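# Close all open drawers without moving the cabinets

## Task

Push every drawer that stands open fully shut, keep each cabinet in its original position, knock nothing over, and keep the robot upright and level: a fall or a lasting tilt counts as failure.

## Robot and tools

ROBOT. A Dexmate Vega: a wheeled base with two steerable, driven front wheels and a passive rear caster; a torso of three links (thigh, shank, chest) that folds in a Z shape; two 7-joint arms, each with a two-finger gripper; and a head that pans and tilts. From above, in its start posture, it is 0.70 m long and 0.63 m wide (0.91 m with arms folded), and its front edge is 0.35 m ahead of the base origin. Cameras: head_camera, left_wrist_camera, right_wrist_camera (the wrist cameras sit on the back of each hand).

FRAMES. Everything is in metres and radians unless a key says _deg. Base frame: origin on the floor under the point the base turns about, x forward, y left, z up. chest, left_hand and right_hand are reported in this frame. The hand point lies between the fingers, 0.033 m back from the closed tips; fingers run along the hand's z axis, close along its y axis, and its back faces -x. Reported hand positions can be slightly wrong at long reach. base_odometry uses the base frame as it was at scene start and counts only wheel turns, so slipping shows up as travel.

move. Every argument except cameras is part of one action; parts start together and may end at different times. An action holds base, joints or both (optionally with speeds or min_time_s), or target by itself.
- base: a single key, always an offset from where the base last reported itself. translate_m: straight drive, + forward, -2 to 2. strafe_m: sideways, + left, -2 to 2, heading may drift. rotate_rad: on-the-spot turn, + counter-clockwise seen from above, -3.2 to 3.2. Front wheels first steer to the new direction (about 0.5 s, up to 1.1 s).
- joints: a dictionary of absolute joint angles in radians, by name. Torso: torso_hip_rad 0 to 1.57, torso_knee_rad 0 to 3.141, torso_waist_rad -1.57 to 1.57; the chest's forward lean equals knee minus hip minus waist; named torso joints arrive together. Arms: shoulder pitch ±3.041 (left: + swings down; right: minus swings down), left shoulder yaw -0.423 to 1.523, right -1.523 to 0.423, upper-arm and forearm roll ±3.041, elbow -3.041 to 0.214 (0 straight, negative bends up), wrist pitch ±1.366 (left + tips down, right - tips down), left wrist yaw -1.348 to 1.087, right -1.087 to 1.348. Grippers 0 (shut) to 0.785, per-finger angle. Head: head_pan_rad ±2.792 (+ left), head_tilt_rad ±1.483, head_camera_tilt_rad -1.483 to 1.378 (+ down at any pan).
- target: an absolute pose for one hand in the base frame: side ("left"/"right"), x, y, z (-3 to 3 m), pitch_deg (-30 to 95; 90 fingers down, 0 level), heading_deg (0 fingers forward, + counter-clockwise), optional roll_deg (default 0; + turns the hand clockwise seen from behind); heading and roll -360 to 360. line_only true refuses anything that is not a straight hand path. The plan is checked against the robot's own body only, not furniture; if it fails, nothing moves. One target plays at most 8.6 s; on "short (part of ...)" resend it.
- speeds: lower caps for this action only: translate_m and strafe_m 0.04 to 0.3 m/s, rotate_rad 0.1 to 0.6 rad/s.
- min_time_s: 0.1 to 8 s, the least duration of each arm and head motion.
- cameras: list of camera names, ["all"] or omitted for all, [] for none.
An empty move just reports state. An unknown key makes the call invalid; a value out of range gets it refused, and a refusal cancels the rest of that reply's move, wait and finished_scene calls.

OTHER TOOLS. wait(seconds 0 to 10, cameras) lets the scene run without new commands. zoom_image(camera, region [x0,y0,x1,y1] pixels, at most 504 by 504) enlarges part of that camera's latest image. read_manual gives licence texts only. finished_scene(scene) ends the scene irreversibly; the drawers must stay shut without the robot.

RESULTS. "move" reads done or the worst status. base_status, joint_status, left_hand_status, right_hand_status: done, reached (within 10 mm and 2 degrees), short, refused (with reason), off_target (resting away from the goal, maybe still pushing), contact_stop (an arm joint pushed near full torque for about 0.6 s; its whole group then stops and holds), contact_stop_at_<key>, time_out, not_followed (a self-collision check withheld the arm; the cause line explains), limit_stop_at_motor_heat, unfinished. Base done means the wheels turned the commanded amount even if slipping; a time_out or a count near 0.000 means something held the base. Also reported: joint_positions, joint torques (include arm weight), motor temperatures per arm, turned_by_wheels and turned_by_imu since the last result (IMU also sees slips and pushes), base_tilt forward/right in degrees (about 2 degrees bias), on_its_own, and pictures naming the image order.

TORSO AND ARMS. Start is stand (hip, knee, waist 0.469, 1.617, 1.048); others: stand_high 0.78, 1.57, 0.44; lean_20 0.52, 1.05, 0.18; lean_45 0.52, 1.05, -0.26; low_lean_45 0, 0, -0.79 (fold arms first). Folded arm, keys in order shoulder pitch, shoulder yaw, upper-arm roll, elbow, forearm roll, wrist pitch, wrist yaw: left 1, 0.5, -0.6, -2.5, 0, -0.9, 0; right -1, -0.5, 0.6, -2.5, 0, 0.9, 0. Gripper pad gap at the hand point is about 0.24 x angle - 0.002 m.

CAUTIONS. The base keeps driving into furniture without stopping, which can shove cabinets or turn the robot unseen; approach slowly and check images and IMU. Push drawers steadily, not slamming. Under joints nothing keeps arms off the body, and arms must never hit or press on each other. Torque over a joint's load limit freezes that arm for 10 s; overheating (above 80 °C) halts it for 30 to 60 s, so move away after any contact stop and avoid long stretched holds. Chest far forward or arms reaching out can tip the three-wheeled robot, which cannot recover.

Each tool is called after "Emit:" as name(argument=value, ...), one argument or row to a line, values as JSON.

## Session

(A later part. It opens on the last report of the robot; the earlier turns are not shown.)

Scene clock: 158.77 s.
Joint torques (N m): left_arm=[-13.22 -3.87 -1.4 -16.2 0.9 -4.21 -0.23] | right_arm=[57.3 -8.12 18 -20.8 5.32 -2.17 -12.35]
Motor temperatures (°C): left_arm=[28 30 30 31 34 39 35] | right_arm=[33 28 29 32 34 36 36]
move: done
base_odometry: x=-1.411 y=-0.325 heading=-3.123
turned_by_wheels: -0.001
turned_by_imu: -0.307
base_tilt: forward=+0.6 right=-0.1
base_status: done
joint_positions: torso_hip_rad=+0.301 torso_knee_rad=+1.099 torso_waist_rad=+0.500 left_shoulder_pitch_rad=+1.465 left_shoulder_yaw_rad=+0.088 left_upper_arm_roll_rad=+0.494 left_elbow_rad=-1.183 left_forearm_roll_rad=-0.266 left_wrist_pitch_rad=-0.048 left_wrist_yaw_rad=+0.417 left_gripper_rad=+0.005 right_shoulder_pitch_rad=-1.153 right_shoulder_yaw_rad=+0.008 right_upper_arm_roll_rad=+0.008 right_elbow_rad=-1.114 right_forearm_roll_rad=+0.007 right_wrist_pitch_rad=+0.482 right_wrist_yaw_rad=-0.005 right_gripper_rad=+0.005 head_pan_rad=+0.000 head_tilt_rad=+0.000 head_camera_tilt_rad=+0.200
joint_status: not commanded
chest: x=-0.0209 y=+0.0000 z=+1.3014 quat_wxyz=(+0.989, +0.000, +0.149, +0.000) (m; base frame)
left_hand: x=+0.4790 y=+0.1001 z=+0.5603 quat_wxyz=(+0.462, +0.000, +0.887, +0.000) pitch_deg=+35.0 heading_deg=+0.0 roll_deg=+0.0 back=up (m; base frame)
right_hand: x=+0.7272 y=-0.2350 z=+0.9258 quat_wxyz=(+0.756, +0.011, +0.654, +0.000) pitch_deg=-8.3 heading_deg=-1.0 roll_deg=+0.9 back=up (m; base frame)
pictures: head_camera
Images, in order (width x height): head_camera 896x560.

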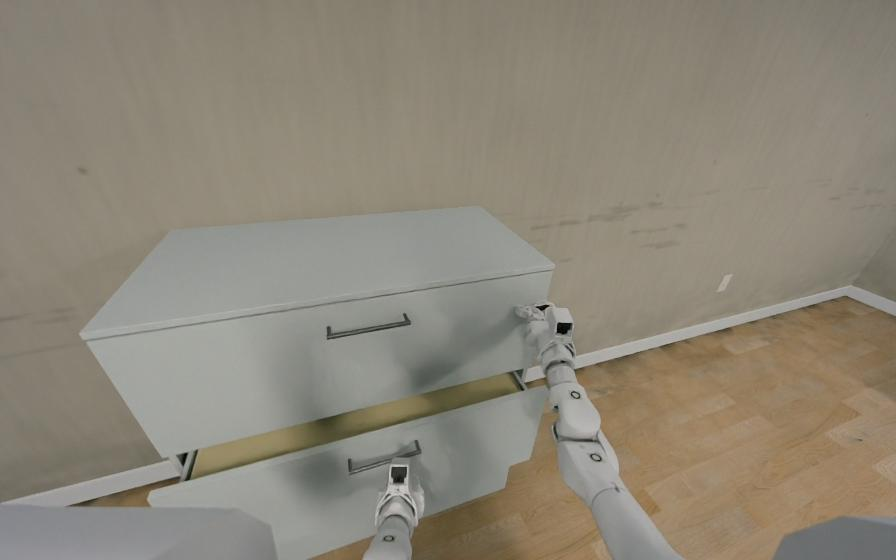

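Emit:
move(
  base={"translate_m":-0.15},
  speeds={"translate_m":0.15},
  cameras=[],
)

Emit:
move(
  base={"rotate_rad":0.3},
  joints={"right_elbow_rad":-2.2,"right_shoulder_pitch_rad":-1.4},
  cameras=["head_camera"],
)

Scene clock: 166.17 s.
Joint torques (N m): left_arm=[-9.22 -2.75 -0.94 -10.72 0.45 -2.39 0.17] | right_arm=[19.41 -0.39 1.47 -12.57 -0.19 2.73 0.51]
Motor temperatures (°C): left_arm=[28 30 30 32 34 40 35] | right_arm=[36 28 30 33 34 36 38]
move: done
base_odometry: x=-1.261 y=-0.322 heading=-3.124
turned_by_wheels: +0.000
turned_by_imu: +0.001
base_tilt: forward=+0.7 right=-0.1
base_status: done
joint_positions: torso_hip_rad=+0.300 torso_knee_rad=+1.100 torso_waist_rad=+0.500 left_shoulder_pitch_rad=+1.464 left_shoulder_yaw_rad=+0.088 left_upper_arm_roll_rad=+0.494 left_elbow_rad=-1.184 left_forearm_roll_rad=-0.266 left_wrist_pitch_rad=-0.048 left_wrist_yaw_rad=+0.417 left_gripper_rad=+0.005 right_shoulder_pitch_rad=-1.150 right_shoulder_yaw_rad=+0.007 right_upper_arm_roll_rad=+0.010 right_elbow_rad=-1.115 right_forearm_roll_rad=+0.008 right_wrist_pitch_rad=+0.481 right_wrist_yaw_rad=-0.008 right_gripper_rad=+0.005 head_pan_rad=+0.000 head_tilt_rad=+0.000 head_camera_tilt_rad=+0.200
joint_status: not commanded
chest: x=-0.0194 y=+0.0000 z=+1.3013 quat_wxyz=(+0.989, +0.000, +0.149, +0.000) (m; base frame)
left_hand: x=+0.4797 y=+0.1000 z=+0.5599 quat_wxyz=(+0.462, +0.000, +0.887, +0.000) pitch_deg=+35.0 heading_deg=+0.0 roll_deg=+0.0 back=up (m; base frame)
right_hand: x=+0.7290 y=-0.2373 z=+0.9260 quat_wxyz=(+0.756, +0.013, +0.654, -0.002) pitch_deg=-8.3 heading_deg=-1.2 roll_deg=+1.0 back=up (m; base frame)
pictures: none
No camera images: "cameras" was empty.

Scene clock: 171.43 s.
Joint torques (N m): left_arm=[-6.7 -1.09 -0.47 -11.37 0.94 -2.04 -0.23] | right_arm=[2.59 -0.01 1.26 -12.2 -0.15 1.48 0.25]
Motor temperatures (°C): left_arm=[28 30 30 32 34 40 35] | right_arm=[35 28 30 33 34 36 37]
move: done
base_odometry: x=-1.261 y=-0.322 heading=-2.824
turned_by_wheels: +0.300
turned_by_imu: +0.293
base_tilt: forward=+0.7 right=+0.0
base_status: done
joint_positions: torso_hip_rad=+0.300 torso_knee_rad=+1.100 torso_waist_rad=+0.500 left_shoulder_pitch_rad=+1.464 left_shoulder_yaw_rad=+0.088 left_upper_arm_roll_rad=+0.494 left_elbow_rad=-1.184 left_forearm_roll_rad=-0.266 left_wrist_pitch_rad=-0.048 left_wrist_yaw_rad=+0.417 left_gripper_rad=+0.005 right_shoulder_pitch_rad=-1.398 right_shoulder_yaw_rad=+0.007 right_upper_arm_roll_rad=+0.010 right_elbow_rad=-2.194 right_forearm_roll_rad=+0.008 right_wrist_pitch_rad=+0.481 right_wrist_yaw_rad=-0.008 right_gripper_rad=+0.005 head_pan_rad=+0.000 head_tilt_rad=+0.000 head_camera_tilt_rad=+0.200
joint_status: all done
chest: x=-0.0194 y=+0.0000 z=+1.3013 quat_wxyz=(+0.989, +0.000, +0.149, +0.000) (m; base frame)
left_hand: x=+0.4797 y=+0.1000 z=+0.5599 quat_wxyz=(+0.462, +0.000, +0.887, +0.000) pitch_deg=+35.0 heading_deg=+0.0 roll_deg=+0.0 back=up (m; base frame)
right_hand: x=+0.4891 y=-0.2398 z=+1.4120 quat_wxyz=(+0.956, +0.011, +0.293, -0.002) pitch_deg=-55.9 heading_deg=-2.3 roll_deg=+2.0 back=up (m; base frame)
pictures: head_camera
Images, in order (width x height): head_camera 896x560.

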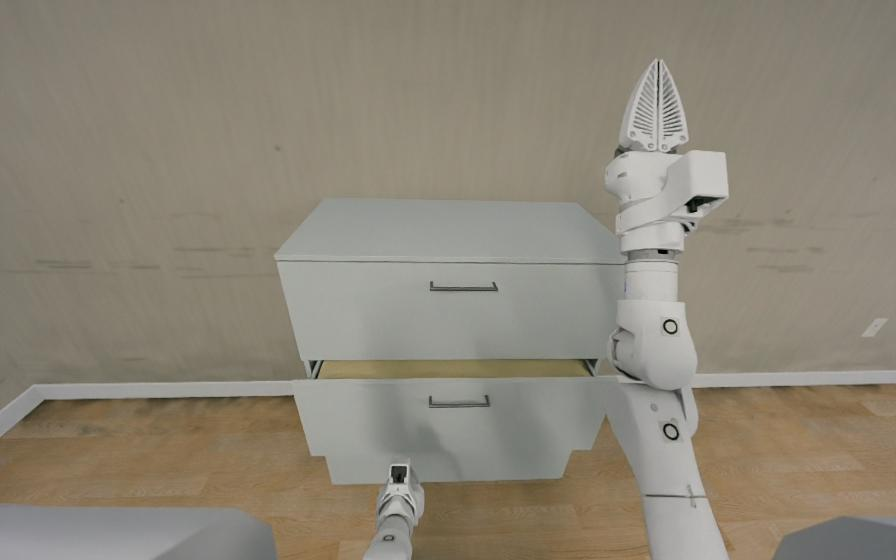

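Emit:
move(
  base={"translate_m":0.29},
  speeds={"translate_m":0.12},
  cameras=["head_camera","left_wrist_camera"],
)

Scene clock: 180.83 s.
Joint torques (N m): left_arm=[-57.9 -1.49 -23.18 -32.14 2.61 -10.84 -1.11] | right_arm=[3.79 0.11 1.21 -10.92 -0.23 1.19 0.1]
Motor temperatures (°C): left_arm=[28 30 30 32 34 40 35] | right_arm=[34 28 30 33 34 36 37]
move: done
base_odometry: x=-1.536 y=-0.413 heading=-2.822
turned_by_wheels: +0.001
turned_by_imu: +0.003
base_tilt: forward=+0.6 right=-0.1
base_status: done
joint_positions: torso_hip_rad=+0.300 torso_knee_rad=+1.100 torso_waist_rad=+0.500 left_shoulder_pitch_rad=+1.467 left_shoulder_yaw_rad=+0.088 left_upper_arm_roll_rad=+0.496 left_elbow_rad=-1.182 left_forearm_roll_rad=-0.267 left_wrist_pitch_rad=-0.045 left_wrist_yaw_rad=+0.417 left_gripper_rad=+0.005 right_shoulder_pitch_rad=-1.400 right_shoulder_yaw_rad=+0.007 right_upper_arm_roll_rad=+0.010 right_elbow_rad=-2.200 right_forearm_roll_rad=+0.008 right_wrist_pitch_rad=+0.481 right_wrist_yaw_rad=-0.008 right_gripper_rad=+0.005 head_pan_rad=+0.000 head_tilt_rad=+0.000 head_camera_tilt_rad=+0.200
joint_status: not commanded
chest: x=-0.0201 y=+0.0000 z=+1.3014 quat_wxyz=(+0.989, +0.000, +0.149, +0.000) (m; base frame)
left_hand: x=+0.4760 y=+0.0995 z=+0.5571 quat_wxyz=(+0.459, +0.001, +0.889, +0.000) pitch_deg=+35.4 heading_deg=+0.0 roll_deg=+0.1 back=up (m; base frame)
right_hand: x=+0.4858 y=-0.2398 z=+1.4145 quat_wxyz=(+0.957, +0.011, +0.291, -0.002) pitch_deg=-56.2 heading_deg=-2.3 roll_deg=+2.0 back=up (m; base frame)
pictures: head_camera, left_wrist_camera
Images, in order (width x height): head_camera 896x560, left_wrist_camera 672x420.

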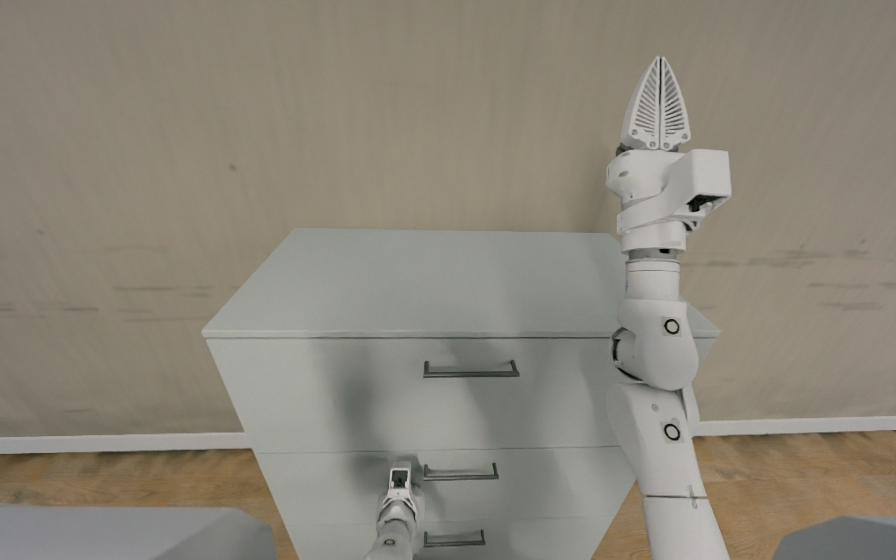

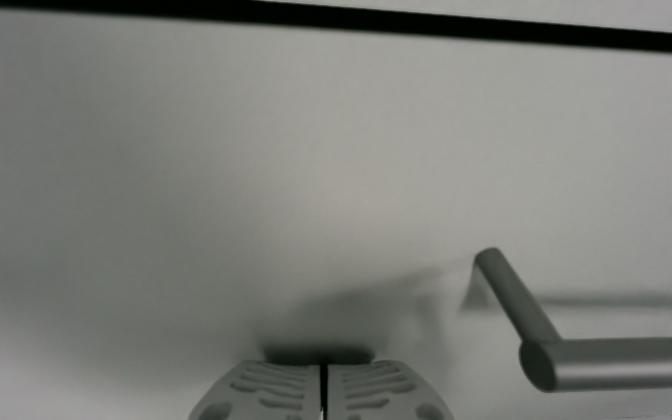

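Emit:
move(
  base={"translate_m":-0.5},
  cameras=["head_camera"],
)

Scene clock: 187.37 s.
Joint torques (N m): left_arm=[-7.84 -4.25 -1.94 -11.6 0.05 -2.95 0.42] | right_arm=[3.26 -0.61 1.21 -11.07 -0.17 1.22 0.13]
Motor temperatures (°C): left_arm=[30 30 30 32 34 42 35] | right_arm=[33 28 30 33 34 36 36]
move: done
base_odometry: x=-1.062 y=-0.254 heading=-2.822
turned_by_wheels: +0.001
turned_by_imu: +0.001
base_tilt: forward=+0.6 right=-0.1
base_status: done
joint_positions: torso_hip_rad=+0.300 torso_knee_rad=+1.100 torso_waist_rad=+0.500 left_shoulder_pitch_rad=+1.464 left_shoulder_yaw_rad=+0.088 left_upper_arm_roll_rad=+0.494 left_elbow_rad=-1.184 left_forearm_roll_rad=-0.266 left_wrist_pitch_rad=-0.048 left_wrist_yaw_rad=+0.417 left_gripper_rad=+0.005 right_shoulder_pitch_rad=-1.400 right_shoulder_yaw_rad=+0.007 right_upper_arm_roll_rad=+0.010 right_elbow_rad=-2.200 right_forearm_roll_rad=+0.008 right_wrist_pitch_rad=+0.481 right_wrist_yaw_rad=-0.008 right_gripper_rad=+0.005 head_pan_rad=+0.000 head_tilt_rad=+0.000 head_camera_tilt_rad=+0.200
joint_status: not commanded
chest: x=-0.0193 y=+0.0000 z=+1.3013 quat_wxyz=(+0.989, +0.000, +0.150, +0.000) (m; base frame)
left_hand: x=+0.4796 y=+0.0999 z=+0.5598 quat_wxyz=(+0.461, +0.000, +0.887, +0.000) pitch_deg=+35.0 heading_deg=+0.0 roll_deg=+0.0 back=up (m; base frame)
right_hand: x=+0.4866 y=-0.2398 z=+1.4141 quat_wxyz=(+0.957, +0.011, +0.291, -0.002) pitch_deg=-56.1 heading_deg=-2.3 roll_deg=+2.0 back=up (m; base frame)
pictures: head_camera
Images, in order (width x height): head_camera 896x560.

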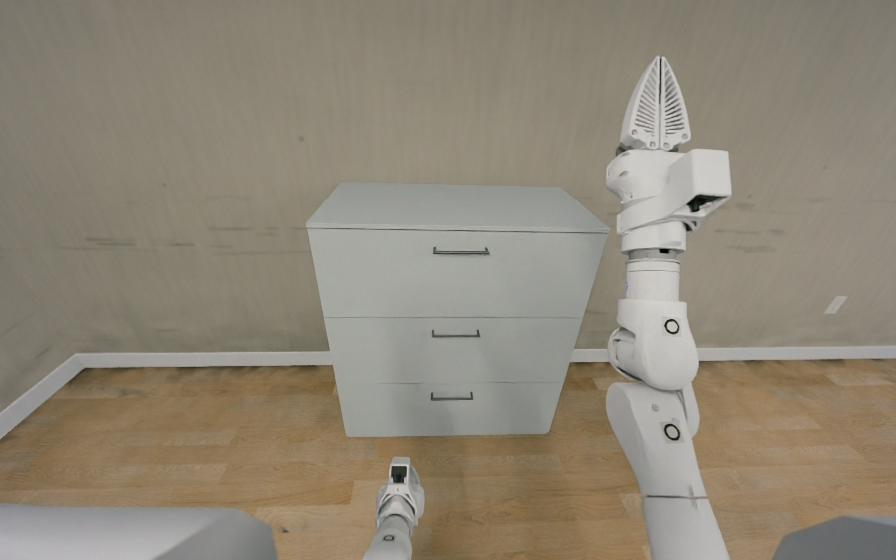

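Emit:
move(
  base={"rotate_rad":-1.35},
  cameras=[],
)

Emit:
move(
  base={"translate_m":1.85},
  joints={"head_camera_tilt_rad":0.1},
  cameras=["head_camera"],
)

Scene clock: 202.30 s.
Joint torques (N m): left_arm=[-9.31 -0.04 -3.61 -11.74 0.72 -3.13 0.22] | right_arm=[3.44 -0.33 1.34 -12.27 -0.19 1.55 0.31]
Motor temperatures (°C): left_arm=[29 30 30 32 34 41 35] | right_arm=[32 28 29 33 34 35 36]
move: done
base_odometry: x=-1.063 y=-0.255 heading=+2.110
turned_by_wheels: -1.352
turned_by_imu: -1.322
base_tilt: forward=+0.7 right=-0.1
base_status: done
joint_positions: torso_hip_rad=+0.300 torso_knee_rad=+1.100 torso_waist_rad=+0.500 left_shoulder_pitch_rad=+1.464 left_shoulder_yaw_rad=+0.088 left_upper_arm_roll_rad=+0.494 left_elbow_rad=-1.184 left_forearm_roll_rad=-0.266 left_wrist_pitch_rad=-0.048 left_wrist_yaw_rad=+0.417 left_gripper_rad=+0.005 right_shoulder_pitch_rad=-1.400 right_shoulder_yaw_rad=+0.007 right_upper_arm_roll_rad=+0.010 right_elbow_rad=-2.200 right_forearm_roll_rad=+0.008 right_wrist_pitch_rad=+0.481 right_wrist_yaw_rad=-0.008 right_gripper_rad=+0.005 head_pan_rad=+0.000 head_tilt_rad=+0.000 head_camera_tilt_rad=+0.200
joint_status: not commanded
chest: x=-0.0193 y=+0.0000 z=+1.3013 quat_wxyz=(+0.989, +0.000, +0.150, +0.000) (m; base frame)
left_hand: x=+0.4796 y=+0.0999 z=+0.5598 quat_wxyz=(+0.462, +0.000, +0.887, +0.000) pitch_deg=+35.0 heading_deg=+0.0 roll_deg=+0.0 back=up (m; base frame)
right_hand: x=+0.4866 y=-0.2398 z=+1.4141 quat_wxyz=(+0.957, +0.011, +0.291, -0.002) pitch_deg=-56.1 heading_deg=-2.3 roll_deg=+2.0 back=up (m; base frame)
pictures: none
No camera images: "cameras" was empty.

Scene clock: 210.40 s.
Joint torques (N m): left_arm=[-9.39 -3.48 -1.15 -11.13 0.69 -2.78 0.38] | right_arm=[3.38 0.19 1.07 -10.99 -0.23 2.03 0.1]
Motor temperatures (°C): left_arm=[29 30 30 32 34 40 35] | right_arm=[32 28 29 33 34 35 35]
move: done
base_odometry: x=-2.016 y=+1.331 heading=+2.109
turned_by_wheels: -0.001
turned_by_imu: +0.000
base_tilt: forward=+0.7 right=-0.1
base_status: done
joint_positions: torso_hip_rad=+0.300 torso_knee_rad=+1.100 torso_waist_rad=+0.500 left_shoulder_pitch_rad=+1.464 left_shoulder_yaw_rad=+0.088 left_upper_arm_roll_rad=+0.494 left_elbow_rad=-1.184 left_forearm_roll_rad=-0.266 left_wrist_pitch_rad=-0.048 left_wrist_yaw_rad=+0.417 left_gripper_rad=+0.005 right_shoulder_pitch_rad=-1.400 right_shoulder_yaw_rad=+0.007 right_upper_arm_roll_rad=+0.010 right_elbow_rad=-2.200 right_forearm_roll_rad=+0.008 right_wrist_pitch_rad=+0.481 right_wrist_yaw_rad=-0.008 right_gripper_rad=+0.005 head_pan_rad=+0.000 head_tilt_rad=+0.000 head_camera_tilt_rad=+0.100
joint_status: all done
chest: x=-0.0192 y=+0.0000 z=+1.3013 quat_wxyz=(+0.989, +0.000, +0.150, +0.000) (m; base frame)
left_hand: x=+0.4797 y=+0.0999 z=+0.5598 quat_wxyz=(+0.461, +0.000, +0.887, +0.000) pitch_deg=+35.0 heading_deg=+0.0 roll_deg=+0.0 back=up (m; base frame)
right_hand: x=+0.4867 y=-0.2398 z=+1.4140 quat_wxyz=(+0.957, +0.011, +0.291, -0.002) pitch_deg=-56.1 heading_deg=-2.3 roll_deg=+2.0 back=up (m; base frame)
pictures: head_camera
Images, in order (width x height): head_camera 896x560.

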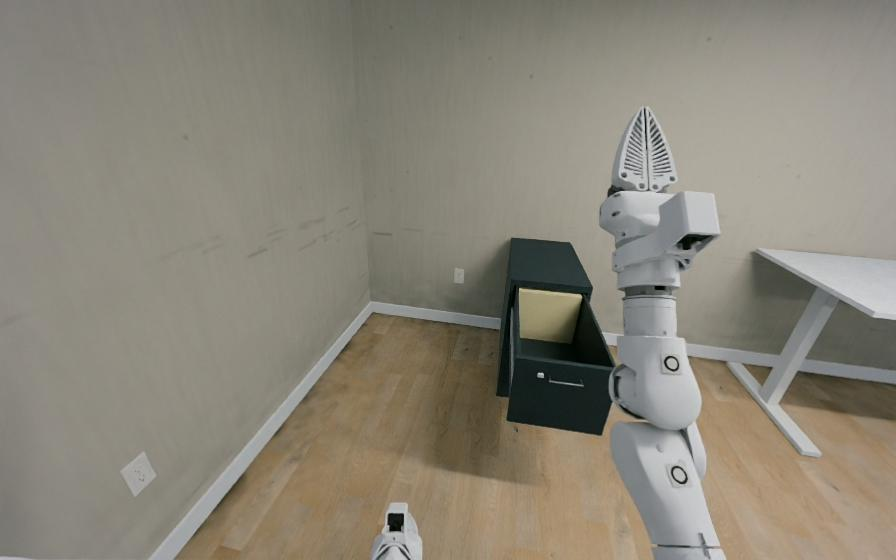

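Emit:
move(
  base={"rotate_rad":-0.12},
  cameras=[],
)

Emit:
move(
  base={"strafe_m":-0.3},
  cameras=[],
)

Emit:
move(
  target={"side":"left","x":0.48,"y":0.10,"z":0.59,"pitch_deg":35,"heading_deg":0},
  cameras=["head_camera"],
)

Scene clock: 222.07 s.
Joint torques (N m): left_arm=[-8.68 -3.85 -1.95 -11.03 1.52 -3.21 0.51] | right_arm=[2.59 -0.09 1.16 -11.59 -0.21 1.89 0]
Motor temperatures (°C): left_arm=[29 30 30 32 34 40 35] | right_arm=[31 28 29 33 34 35 35]
move: done
base_odometry: x=-2.016 y=+1.331 heading=+1.989
turned_by_wheels: -0.120
turned_by_imu: -0.118
base_tilt: forward=+0.7 right=-0.1
base_status: done
joint_positions: torso_hip_rad=+0.300 torso_knee_rad=+1.100 torso_waist_rad=+0.500 left_shoulder_pitch_rad=+1.464 left_shoulder_yaw_rad=+0.088 left_upper_arm_roll_rad=+0.494 left_elbow_rad=-1.184 left_forearm_roll_rad=-0.266 left_wrist_pitch_rad=-0.048 left_wrist_yaw_rad=+0.417 left_gripper_rad=+0.005 right_shoulder_pitch_rad=-1.400 right_shoulder_yaw_rad=+0.007 right_upper_arm_roll_rad=+0.010 right_elbow_rad=-2.200 right_forearm_roll_rad=+0.008 right_wrist_pitch_rad=+0.481 right_wrist_yaw_rad=-0.008 right_gripper_rad=+0.005 head_pan_rad=+0.000 head_tilt_rad=+0.000 head_camera_tilt_rad=+0.100
joint_status: not commanded
chest: x=-0.0192 y=+0.0000 z=+1.3013 quat_wxyz=(+0.989, +0.000, +0.150, +0.000) (m; base frame)
left_hand: x=+0.4797 y=+0.0999 z=+0.5598 quat_wxyz=(+0.461, +0.000, +0.887, +0.000) pitch_deg=+35.0 heading_deg=+0.0 roll_deg=+0.0 back=up (m; base frame)
right_hand: x=+0.4867 y=-0.2398 z=+1.4140 quat_wxyz=(+0.957, +0.011, +0.291, -0.002) pitch_deg=-56.1 heading_deg=-2.3 roll_deg=+2.0 back=up (m; base frame)
pictures: none
No camera images: "cameras" was empty.

Scene clock: 224.97 s.
Joint torques (N m): left_arm=[-6.86 -1.65 -1.8 -11.89 0.5 -3.18 0.8] | right_arm=[3.64 -0.05 1.36 -11.71 -0.21 1.49 0.16]
Motor temperatures (°C): left_arm=[29 30 30 32 34 40 35] | right_arm=[31 28 29 33 34 35 35]
move: done
base_odometry: x=-1.743 y=+1.452 heading=+1.985
turned_by_wheels: -0.004
turned_by_imu: -0.001
base_tilt: forward=+0.7 right=+0.0
base_status: done
joint_positions: torso_hip_rad=+0.300 torso_knee_rad=+1.100 torso_waist_rad=+0.500 left_shoulder_pitch_rad=+1.464 left_shoulder_yaw_rad=+0.088 left_upper_arm_roll_rad=+0.494 left_elbow_rad=-1.184 left_forearm_roll_rad=-0.266 left_wrist_pitch_rad=-0.048 left_wrist_yaw_rad=+0.417 left_gripper_rad=+0.005 right_shoulder_pitch_rad=-1.400 right_shoulder_yaw_rad=+0.007 right_upper_arm_roll_rad=+0.010 right_elbow_rad=-2.200 right_forearm_roll_rad=+0.008 right_wrist_pitch_rad=+0.481 right_wrist_yaw_rad=-0.008 right_gripper_rad=+0.005 head_pan_rad=+0.000 head_tilt_rad=+0.000 head_camera_tilt_rad=+0.100
joint_status: not commanded
chest: x=-0.0193 y=+0.0000 z=+1.3013 quat_wxyz=(+0.989, +0.000, +0.150, +0.000) (m; base frame)
left_hand: x=+0.4797 y=+0.0999 z=+0.5598 quat_wxyz=(+0.461, +0.000, +0.887, +0.000) pitch_deg=+35.0 heading_deg=+0.0 roll_deg=+0.0 back=up (m; base frame)
right_hand: x=+0.4867 y=-0.2398 z=+1.4140 quat_wxyz=(+0.957, +0.011, +0.291, -0.002) pitch_deg=-56.1 heading_deg=-2.3 roll_deg=+2.0 back=up (m; base frame)
pictures: none
No camera images: "cameras" was empty.

Scene clock: 227.37 s.
Joint torques (N m): left_arm=[-2.73 -1.48 -3.03 -13.43 -0.43 -1.07 0.1] | right_arm=[2.47 -0.07 1.38 -11.67 -0.26 1.78 0.26]
Motor temperatures (°C): left_arm=[28 30 30 32 34 40 35] | right_arm=[31 28 29 33 34 35 35]
move: done
base_odometry: x=-1.743 y=+1.452 heading=+1.985
turned_by_wheels: +0.000
turned_by_imu: +0.000
base_tilt: forward=+0.7 right=+0.0
base_status: not commanded
joint_positions: torso_hip_rad=+0.300 torso_knee_rad=+1.100 torso_waist_rad=+0.500 left_shoulder_pitch_rad=+1.525 left_shoulder_yaw_rad=+0.126 left_upper_arm_roll_rad=+0.486 left_elbow_rad=-1.385 left_forearm_roll_rad=-0.272 left_wrist_pitch_rad=+0.077 left_wrist_yaw_rad=+0.448 left_gripper_rad=+0.005 right_shoulder_pitch_rad=-1.400 right_shoulder_yaw_rad=+0.007 right_upper_arm_roll_rad=+0.010 right_elbow_rad=-2.200 right_forearm_roll_rad=+0.008 right_wrist_pitch_rad=+0.481 right_wrist_yaw_rad=-0.008 right_gripper_rad=+0.005 head_pan_rad=+0.000 head_tilt_rad=+0.000 head_camera_tilt_rad=+0.100
joint_status: not commanded
chest: x=-0.0193 y=+0.0000 z=+1.3013 quat_wxyz=(+0.989, +0.000, +0.150, +0.000) (m; base frame)
left_hand: x=+0.4799 y=+0.0999 z=+0.5889 quat_wxyz=(+0.462, +0.000, +0.887, +0.000) pitch_deg=+35.0 heading_deg=+0.0 roll_deg=+0.0 back=up (m; base frame)
left_hand_status: reached (straight line, planned for 1.0 s): 1 mm and 0.0 deg off.
right_hand: x=+0.4867 y=-0.2398 z=+1.4140 quat_wxyz=(+0.957, +0.011, +0.291, -0.002) pitch_deg=-56.1 heading_deg=-2.3 roll_deg=+2.0 back=up (m; base frame)
pictures: head_camera
Images, in order (width x height): head_camera 896x560.

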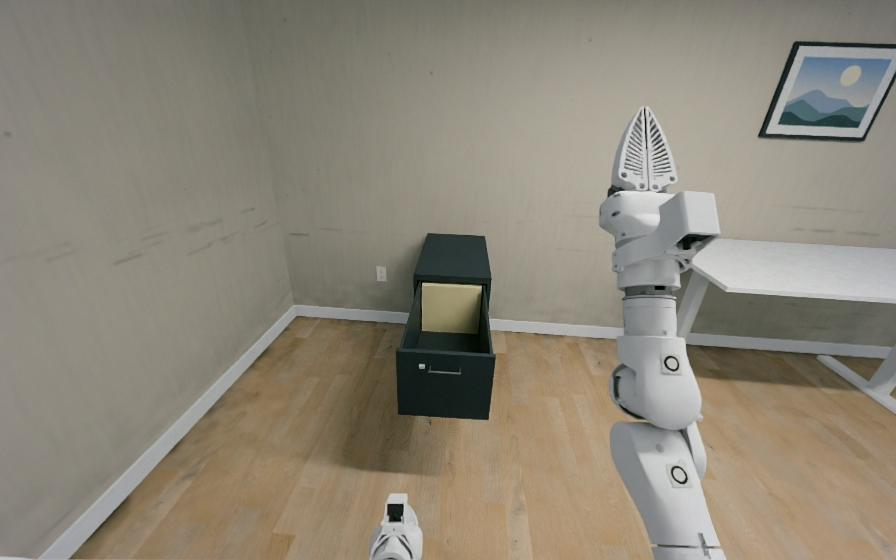

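Emit:
move(
  base={"rotate_rad":-0.05},
  cameras=[],
)

Emit:
move(
  base={"translate_m":0.45},
  cameras=[],
)

Emit:
move(
  base={"translate_m":0.34},
  joints={"head_camera_tilt_rad":0.2},
  speeds={"translate_m":0.12},
  cameras=["head_camera","left_wrist_camera"],
)

Scene clock: 233.47 s.
Joint torques (N m): left_arm=[-0.8 -1.78 -1.83 -13.75 0.34 -1.91 0.76] | right_arm=[3.24 -0.38 1.04 -11.23 -0.18 1.73 0.04]
Motor temperatures (°C): left_arm=[28 30 30 32 34 40 35] | right_arm=[31 28 29 33 34 35 35]
move: done
base_odometry: x=-1.743 y=+1.452 heading=+1.935
turned_by_wheels: -0.050
turned_by_imu: -0.048
base_tilt: forward=+0.7 right=+0.0
base_status: done
joint_positions: torso_hip_rad=+0.300 torso_knee_rad=+1.100 torso_waist_rad=+0.500 left_shoulder_pitch_rad=+1.527 left_shoulder_yaw_rad=+0.128 left_upper_arm_roll_rad=+0.486 left_elbow_rad=-1.391 left_forearm_roll_rad=-0.272 left_wrist_pitch_rad=+0.081 left_wrist_yaw_rad=+0.449 left_gripper_rad=+0.005 right_shoulder_pitch_rad=-1.400 right_shoulder_yaw_rad=+0.007 right_upper_arm_roll_rad=+0.010 right_elbow_rad=-2.200 right_forearm_roll_rad=+0.008 right_wrist_pitch_rad=+0.481 right_wrist_yaw_rad=-0.008 right_gripper_rad=+0.005 head_pan_rad=+0.000 head_tilt_rad=+0.000 head_camera_tilt_rad=+0.100
joint_status: not commanded
chest: x=-0.0193 y=+0.0000 z=+1.3013 quat_wxyz=(+0.989, +0.000, +0.150, +0.000) (m; base frame)
left_hand: x=+0.4799 y=+0.0999 z=+0.5899 quat_wxyz=(+0.462, +0.000, +0.887, +0.000) pitch_deg=+35.0 heading_deg=+0.0 roll_deg=+0.0 back=up (m; base frame)
right_hand: x=+0.4867 y=-0.2398 z=+1.4140 quat_wxyz=(+0.957, +0.011, +0.291, -0.002) pitch_deg=-56.1 heading_deg=-2.3 roll_deg=+2.0 back=up (m; base frame)
pictures: none
No camera images: "cameras" was empty.

Scene clock: 236.67 s.
Joint torques (N m): left_arm=[-8.02 -2.29 -2.95 -12.84 -0.04 -2.86 0.06] | right_arm=[3.11 0.42 1.21 -10.62 -0.28 1.38 0.17]
Motor temperatures (°C): left_arm=[28 30 30 32 34 40 35] | right_arm=[31 28 29 33 34 35 35]
move: done
base_odometry: x=-1.905 y=+1.872 heading=+1.935
turned_by_wheels: +0.000
turned_by_imu: +0.001
base_tilt: forward=+0.7 right=+0.0
base_status: done
joint_positions: torso_hip_rad=+0.300 torso_knee_rad=+1.100 torso_waist_rad=+0.500 left_shoulder_pitch_rad=+1.527 left_shoulder_yaw_rad=+0.128 left_upper_arm_roll_rad=+0.486 left_elbow_rad=-1.391 left_forearm_roll_rad=-0.272 left_wrist_pitch_rad=+0.081 left_wrist_yaw_rad=+0.449 left_gripper_rad=+0.005 right_shoulder_pitch_rad=-1.400 right_shoulder_yaw_rad=+0.007 right_upper_arm_roll_rad=+0.010 right_elbow_rad=-2.200 right_forearm_roll_rad=+0.008 right_wrist_pitch_rad=+0.481 right_wrist_yaw_rad=-0.008 right_gripper_rad=+0.005 head_pan_rad=+0.000 head_tilt_rad=+0.000 head_camera_tilt_rad=+0.100
joint_status: not commanded
chest: x=-0.0192 y=+0.0000 z=+1.3013 quat_wxyz=(+0.989, +0.000, +0.150, +0.000) (m; base frame)
left_hand: x=+0.4797 y=+0.0999 z=+0.5897 quat_wxyz=(+0.461, +0.000, +0.887, +0.000) pitch_deg=+35.0 heading_deg=+0.0 roll_deg=+0.0 back=up (m; base frame)
right_hand: x=+0.4868 y=-0.2398 z=+1.4140 quat_wxyz=(+0.957, +0.011, +0.291, -0.002) pitch_deg=-56.1 heading_deg=-2.3 roll_deg=+2.0 back=up (m; base frame)
pictures: none
No camera images: "cameras" was empty.

Scene clock: 240.47 s.
Joint torques (N m): left_arm=[-8.7 -1.14 -3.47 -12.14 0.72 -2.21 0.09] | right_arm=[3.25 0.77 1.15 -10.62 -0.23 1.17 0.16]
Motor temperatures (°C): left_arm=[28 30 30 32 34 40 35] | right_arm=[31 28 29 33 34 35 35]
move: done
base_odometry: x=-2.027 y=+2.190 heading=+1.936
turned_by_wheels: +0.000
turned_by_imu: +0.001
base_tilt: forward=+0.7 right=+0.0
base_status: done
joint_positions: torso_hip_rad=+0.300 torso_knee_rad=+1.100 torso_waist_rad=+0.500 left_shoulder_pitch_rad=+1.527 left_shoulder_yaw_rad=+0.128 left_upper_arm_roll_rad=+0.486 left_elbow_rad=-1.391 left_forearm_roll_rad=-0.272 left_wrist_pitch_rad=+0.081 left_wrist_yaw_rad=+0.449 left_gripper_rad=+0.005 right_shoulder_pitch_rad=-1.400 right_shoulder_yaw_rad=+0.007 right_upper_arm_roll_rad=+0.010 right_elbow_rad=-2.200 right_forearm_roll_rad=+0.008 right_wrist_pitch_rad=+0.481 right_wrist_yaw_rad=-0.008 right_gripper_rad=+0.005 head_pan_rad=+0.000 head_tilt_rad=+0.000 head_camera_tilt_rad=+0.200
joint_status: all done
chest: x=-0.0193 y=+0.0000 z=+1.3013 quat_wxyz=(+0.989, +0.000, +0.150, +0.000) (m; base frame)
left_hand: x=+0.4797 y=+0.0999 z=+0.5897 quat_wxyz=(+0.461, +0.000, +0.887, +0.000) pitch_deg=+35.0 heading_deg=+0.0 roll_deg=+0.0 back=up (m; base frame)
right_hand: x=+0.4867 y=-0.2398 z=+1.4141 quat_wxyz=(+0.957, +0.011, +0.291, -0.002) pitch_deg=-56.1 heading_deg=-2.3 roll_deg=+2.0 back=up (m; base frame)
pictures: head_camera, left_wrist_camera
Images, in order (width x height): head_camera 896x560, left_wrist_camera 672x420.

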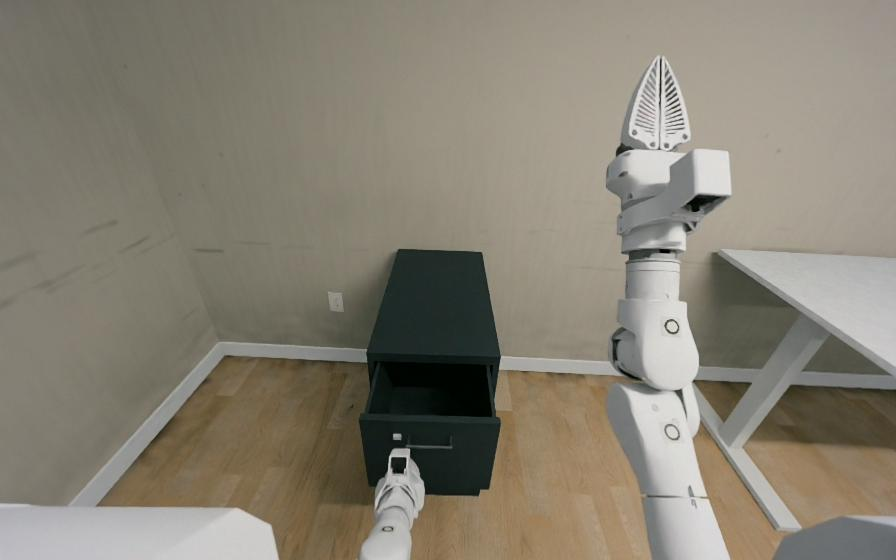

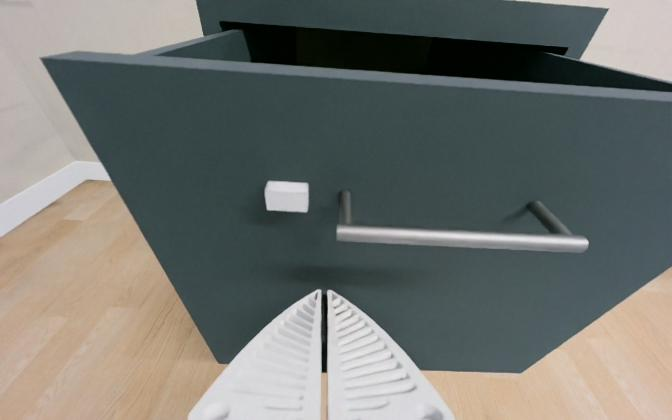

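Emit:
move(
  base={"translate_m":0.23},
  speeds={"translate_m":0.12},
  cameras=["head_camera","left_wrist_camera"],
)

Scene clock: 248.30 s.
Joint torques (N m): left_arm=[-32.12 -1.38 -13.65 -21.77 1.92 -7.09 0.22] | right_arm=[4.02 -0.58 1.02 -11.7 -0.21 1.34 0.26]
Motor temperatures (°C): left_arm=[28 30 30 32 34 40 35] | right_arm=[30 28 29 33 34 35 35]
move: done
base_odometry: x=-2.110 y=+2.404 heading=+1.937
turned_by_wheels: +0.001
turned_by_imu: +0.002
base_tilt: forward=+0.7 right=+0.0
base_status: done
joint_positions: torso_hip_rad=+0.300 torso_knee_rad=+1.100 torso_waist_rad=+0.500 left_shoulder_pitch_rad=+1.528 left_shoulder_yaw_rad=+0.128 left_upper_arm_roll_rad=+0.487 left_elbow_rad=-1.390 left_forearm_roll_rad=-0.273 left_wrist_pitch_rad=+0.083 left_wrist_yaw_rad=+0.449 left_gripper_rad=+0.005 right_shoulder_pitch_rad=-1.400 right_shoulder_yaw_rad=+0.007 right_upper_arm_roll_rad=+0.010 right_elbow_rad=-2.200 right_forearm_roll_rad=+0.008 right_wrist_pitch_rad=+0.481 right_wrist_yaw_rad=-0.008 right_gripper_rad=+0.005 head_pan_rad=+0.000 head_tilt_rad=+0.000 head_camera_tilt_rad=+0.200
joint_status: not commanded
chest: x=-0.0197 y=+0.0000 z=+1.3014 quat_wxyz=(+0.989, +0.000, +0.149, +0.000) (m; base frame)
left_hand: x=+0.4780 y=+0.0996 z=+0.5886 quat_wxyz=(+0.460, +0.000, +0.888, +0.000) pitch_deg=+35.2 heading_deg=+0.0 roll_deg=+0.0 back=up (m; base frame)
right_hand: x=+0.4862 y=-0.2398 z=+1.4143 quat_wxyz=(+0.957, +0.011, +0.291, -0.002) pitch_deg=-56.2 heading_deg=-2.3 roll_deg=+2.0 back=up (m; base frame)
pictures: head_camera, left_wrist_camera
Images, in order (width x height): head_camera 896x560, left_wrist_camera 672x420.

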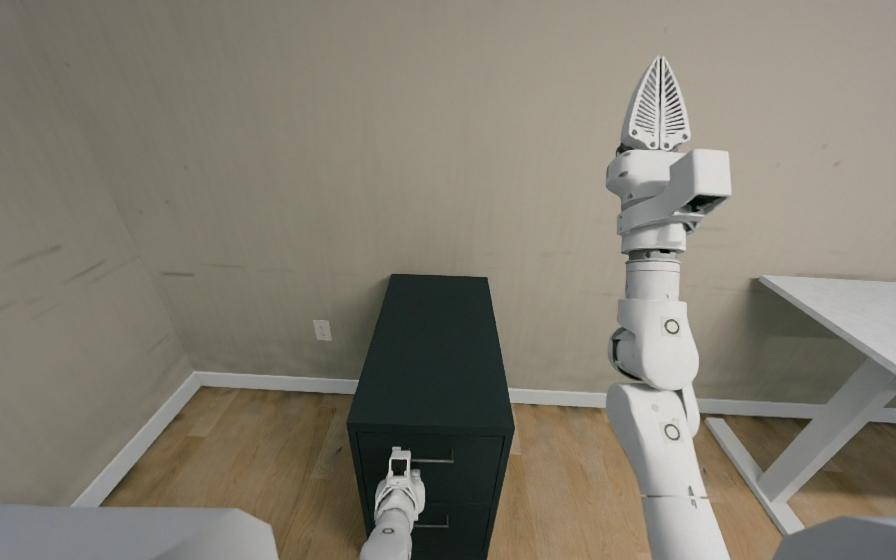

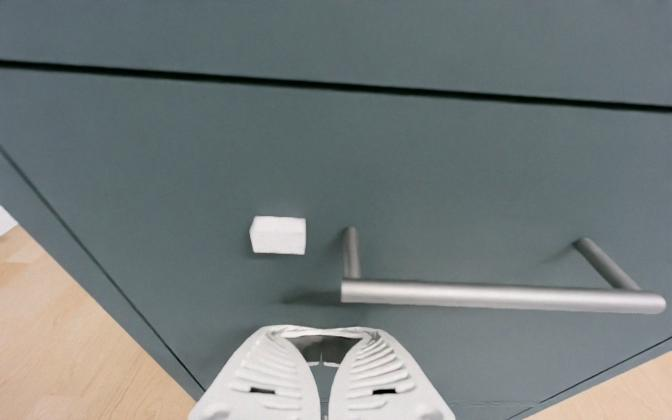

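Closed and pressed. Back off a bit and finish.

Emit:
move(
  base={"translate_m":-0.25},
  cameras=[],
)

Emit:
finished_scene(
  scene=3,
)

Scene clock: 254.87 s.
Joint torques (N m): left_arm=[-5.74 -0.84 -1.3 -11.56 0.59 -2.42 -0.37] | right_arm=[2.77 0.07 1.19 -11.6 -0.24 1.38 0.18]
Motor temperatures (°C): left_arm=[29 30 30 32 34 40 35] | right_arm=[30 28 29 33 34 35 35]
move: done
base_odometry: x=-2.019 y=+2.171 heading=+1.937
turned_by_wheels: +0.000
turned_by_imu: +0.001
base_tilt: forward=+0.7 right=-0.1
base_status: done
joint_positions: torso_hip_rad=+0.300 torso_knee_rad=+1.100 torso_waist_rad=+0.500 left_shoulder_pitch_rad=+1.527 left_shoulder_yaw_rad=+0.128 left_upper_arm_roll_rad=+0.486 left_elbow_rad=-1.391 left_forearm_roll_rad=-0.272 left_wrist_pitch_rad=+0.081 left_wrist_yaw_rad=+0.449 left_gripper_rad=+0.005 right_shoulder_pitch_rad=-1.400 right_shoulder_yaw_rad=+0.007 right_upper_arm_roll_rad=+0.010 right_elbow_rad=-2.200 right_forearm_roll_rad=+0.008 right_wrist_pitch_rad=+0.481 right_wrist_yaw_rad=-0.008 right_gripper_rad=+0.005 head_pan_rad=+0.000 head_tilt_rad=+0.000 head_camera_tilt_rad=+0.200
joint_status: not commanded
chest: x=-0.0194 y=+0.0000 z=+1.3013 quat_wxyz=(+0.989, +0.000, +0.149, +0.000) (m; base frame)
left_hand: x=+0.4796 y=+0.0999 z=+0.5897 quat_wxyz=(+0.461, +0.000, +0.887, +0.000) pitch_deg=+35.0 heading_deg=+0.0 roll_deg=+0.0 back=up (m; base frame)
right_hand: x=+0.4866 y=-0.2398 z=+1.4141 quat_wxyz=(+0.957, +0.011, +0.291, -0.002) pitch_deg=-56.2 heading_deg=-2.3 roll_deg=+2.0 back=up (m; base frame)
pictures: none
No camera images: "cameras" was empty.

The scene is finished: the task was done.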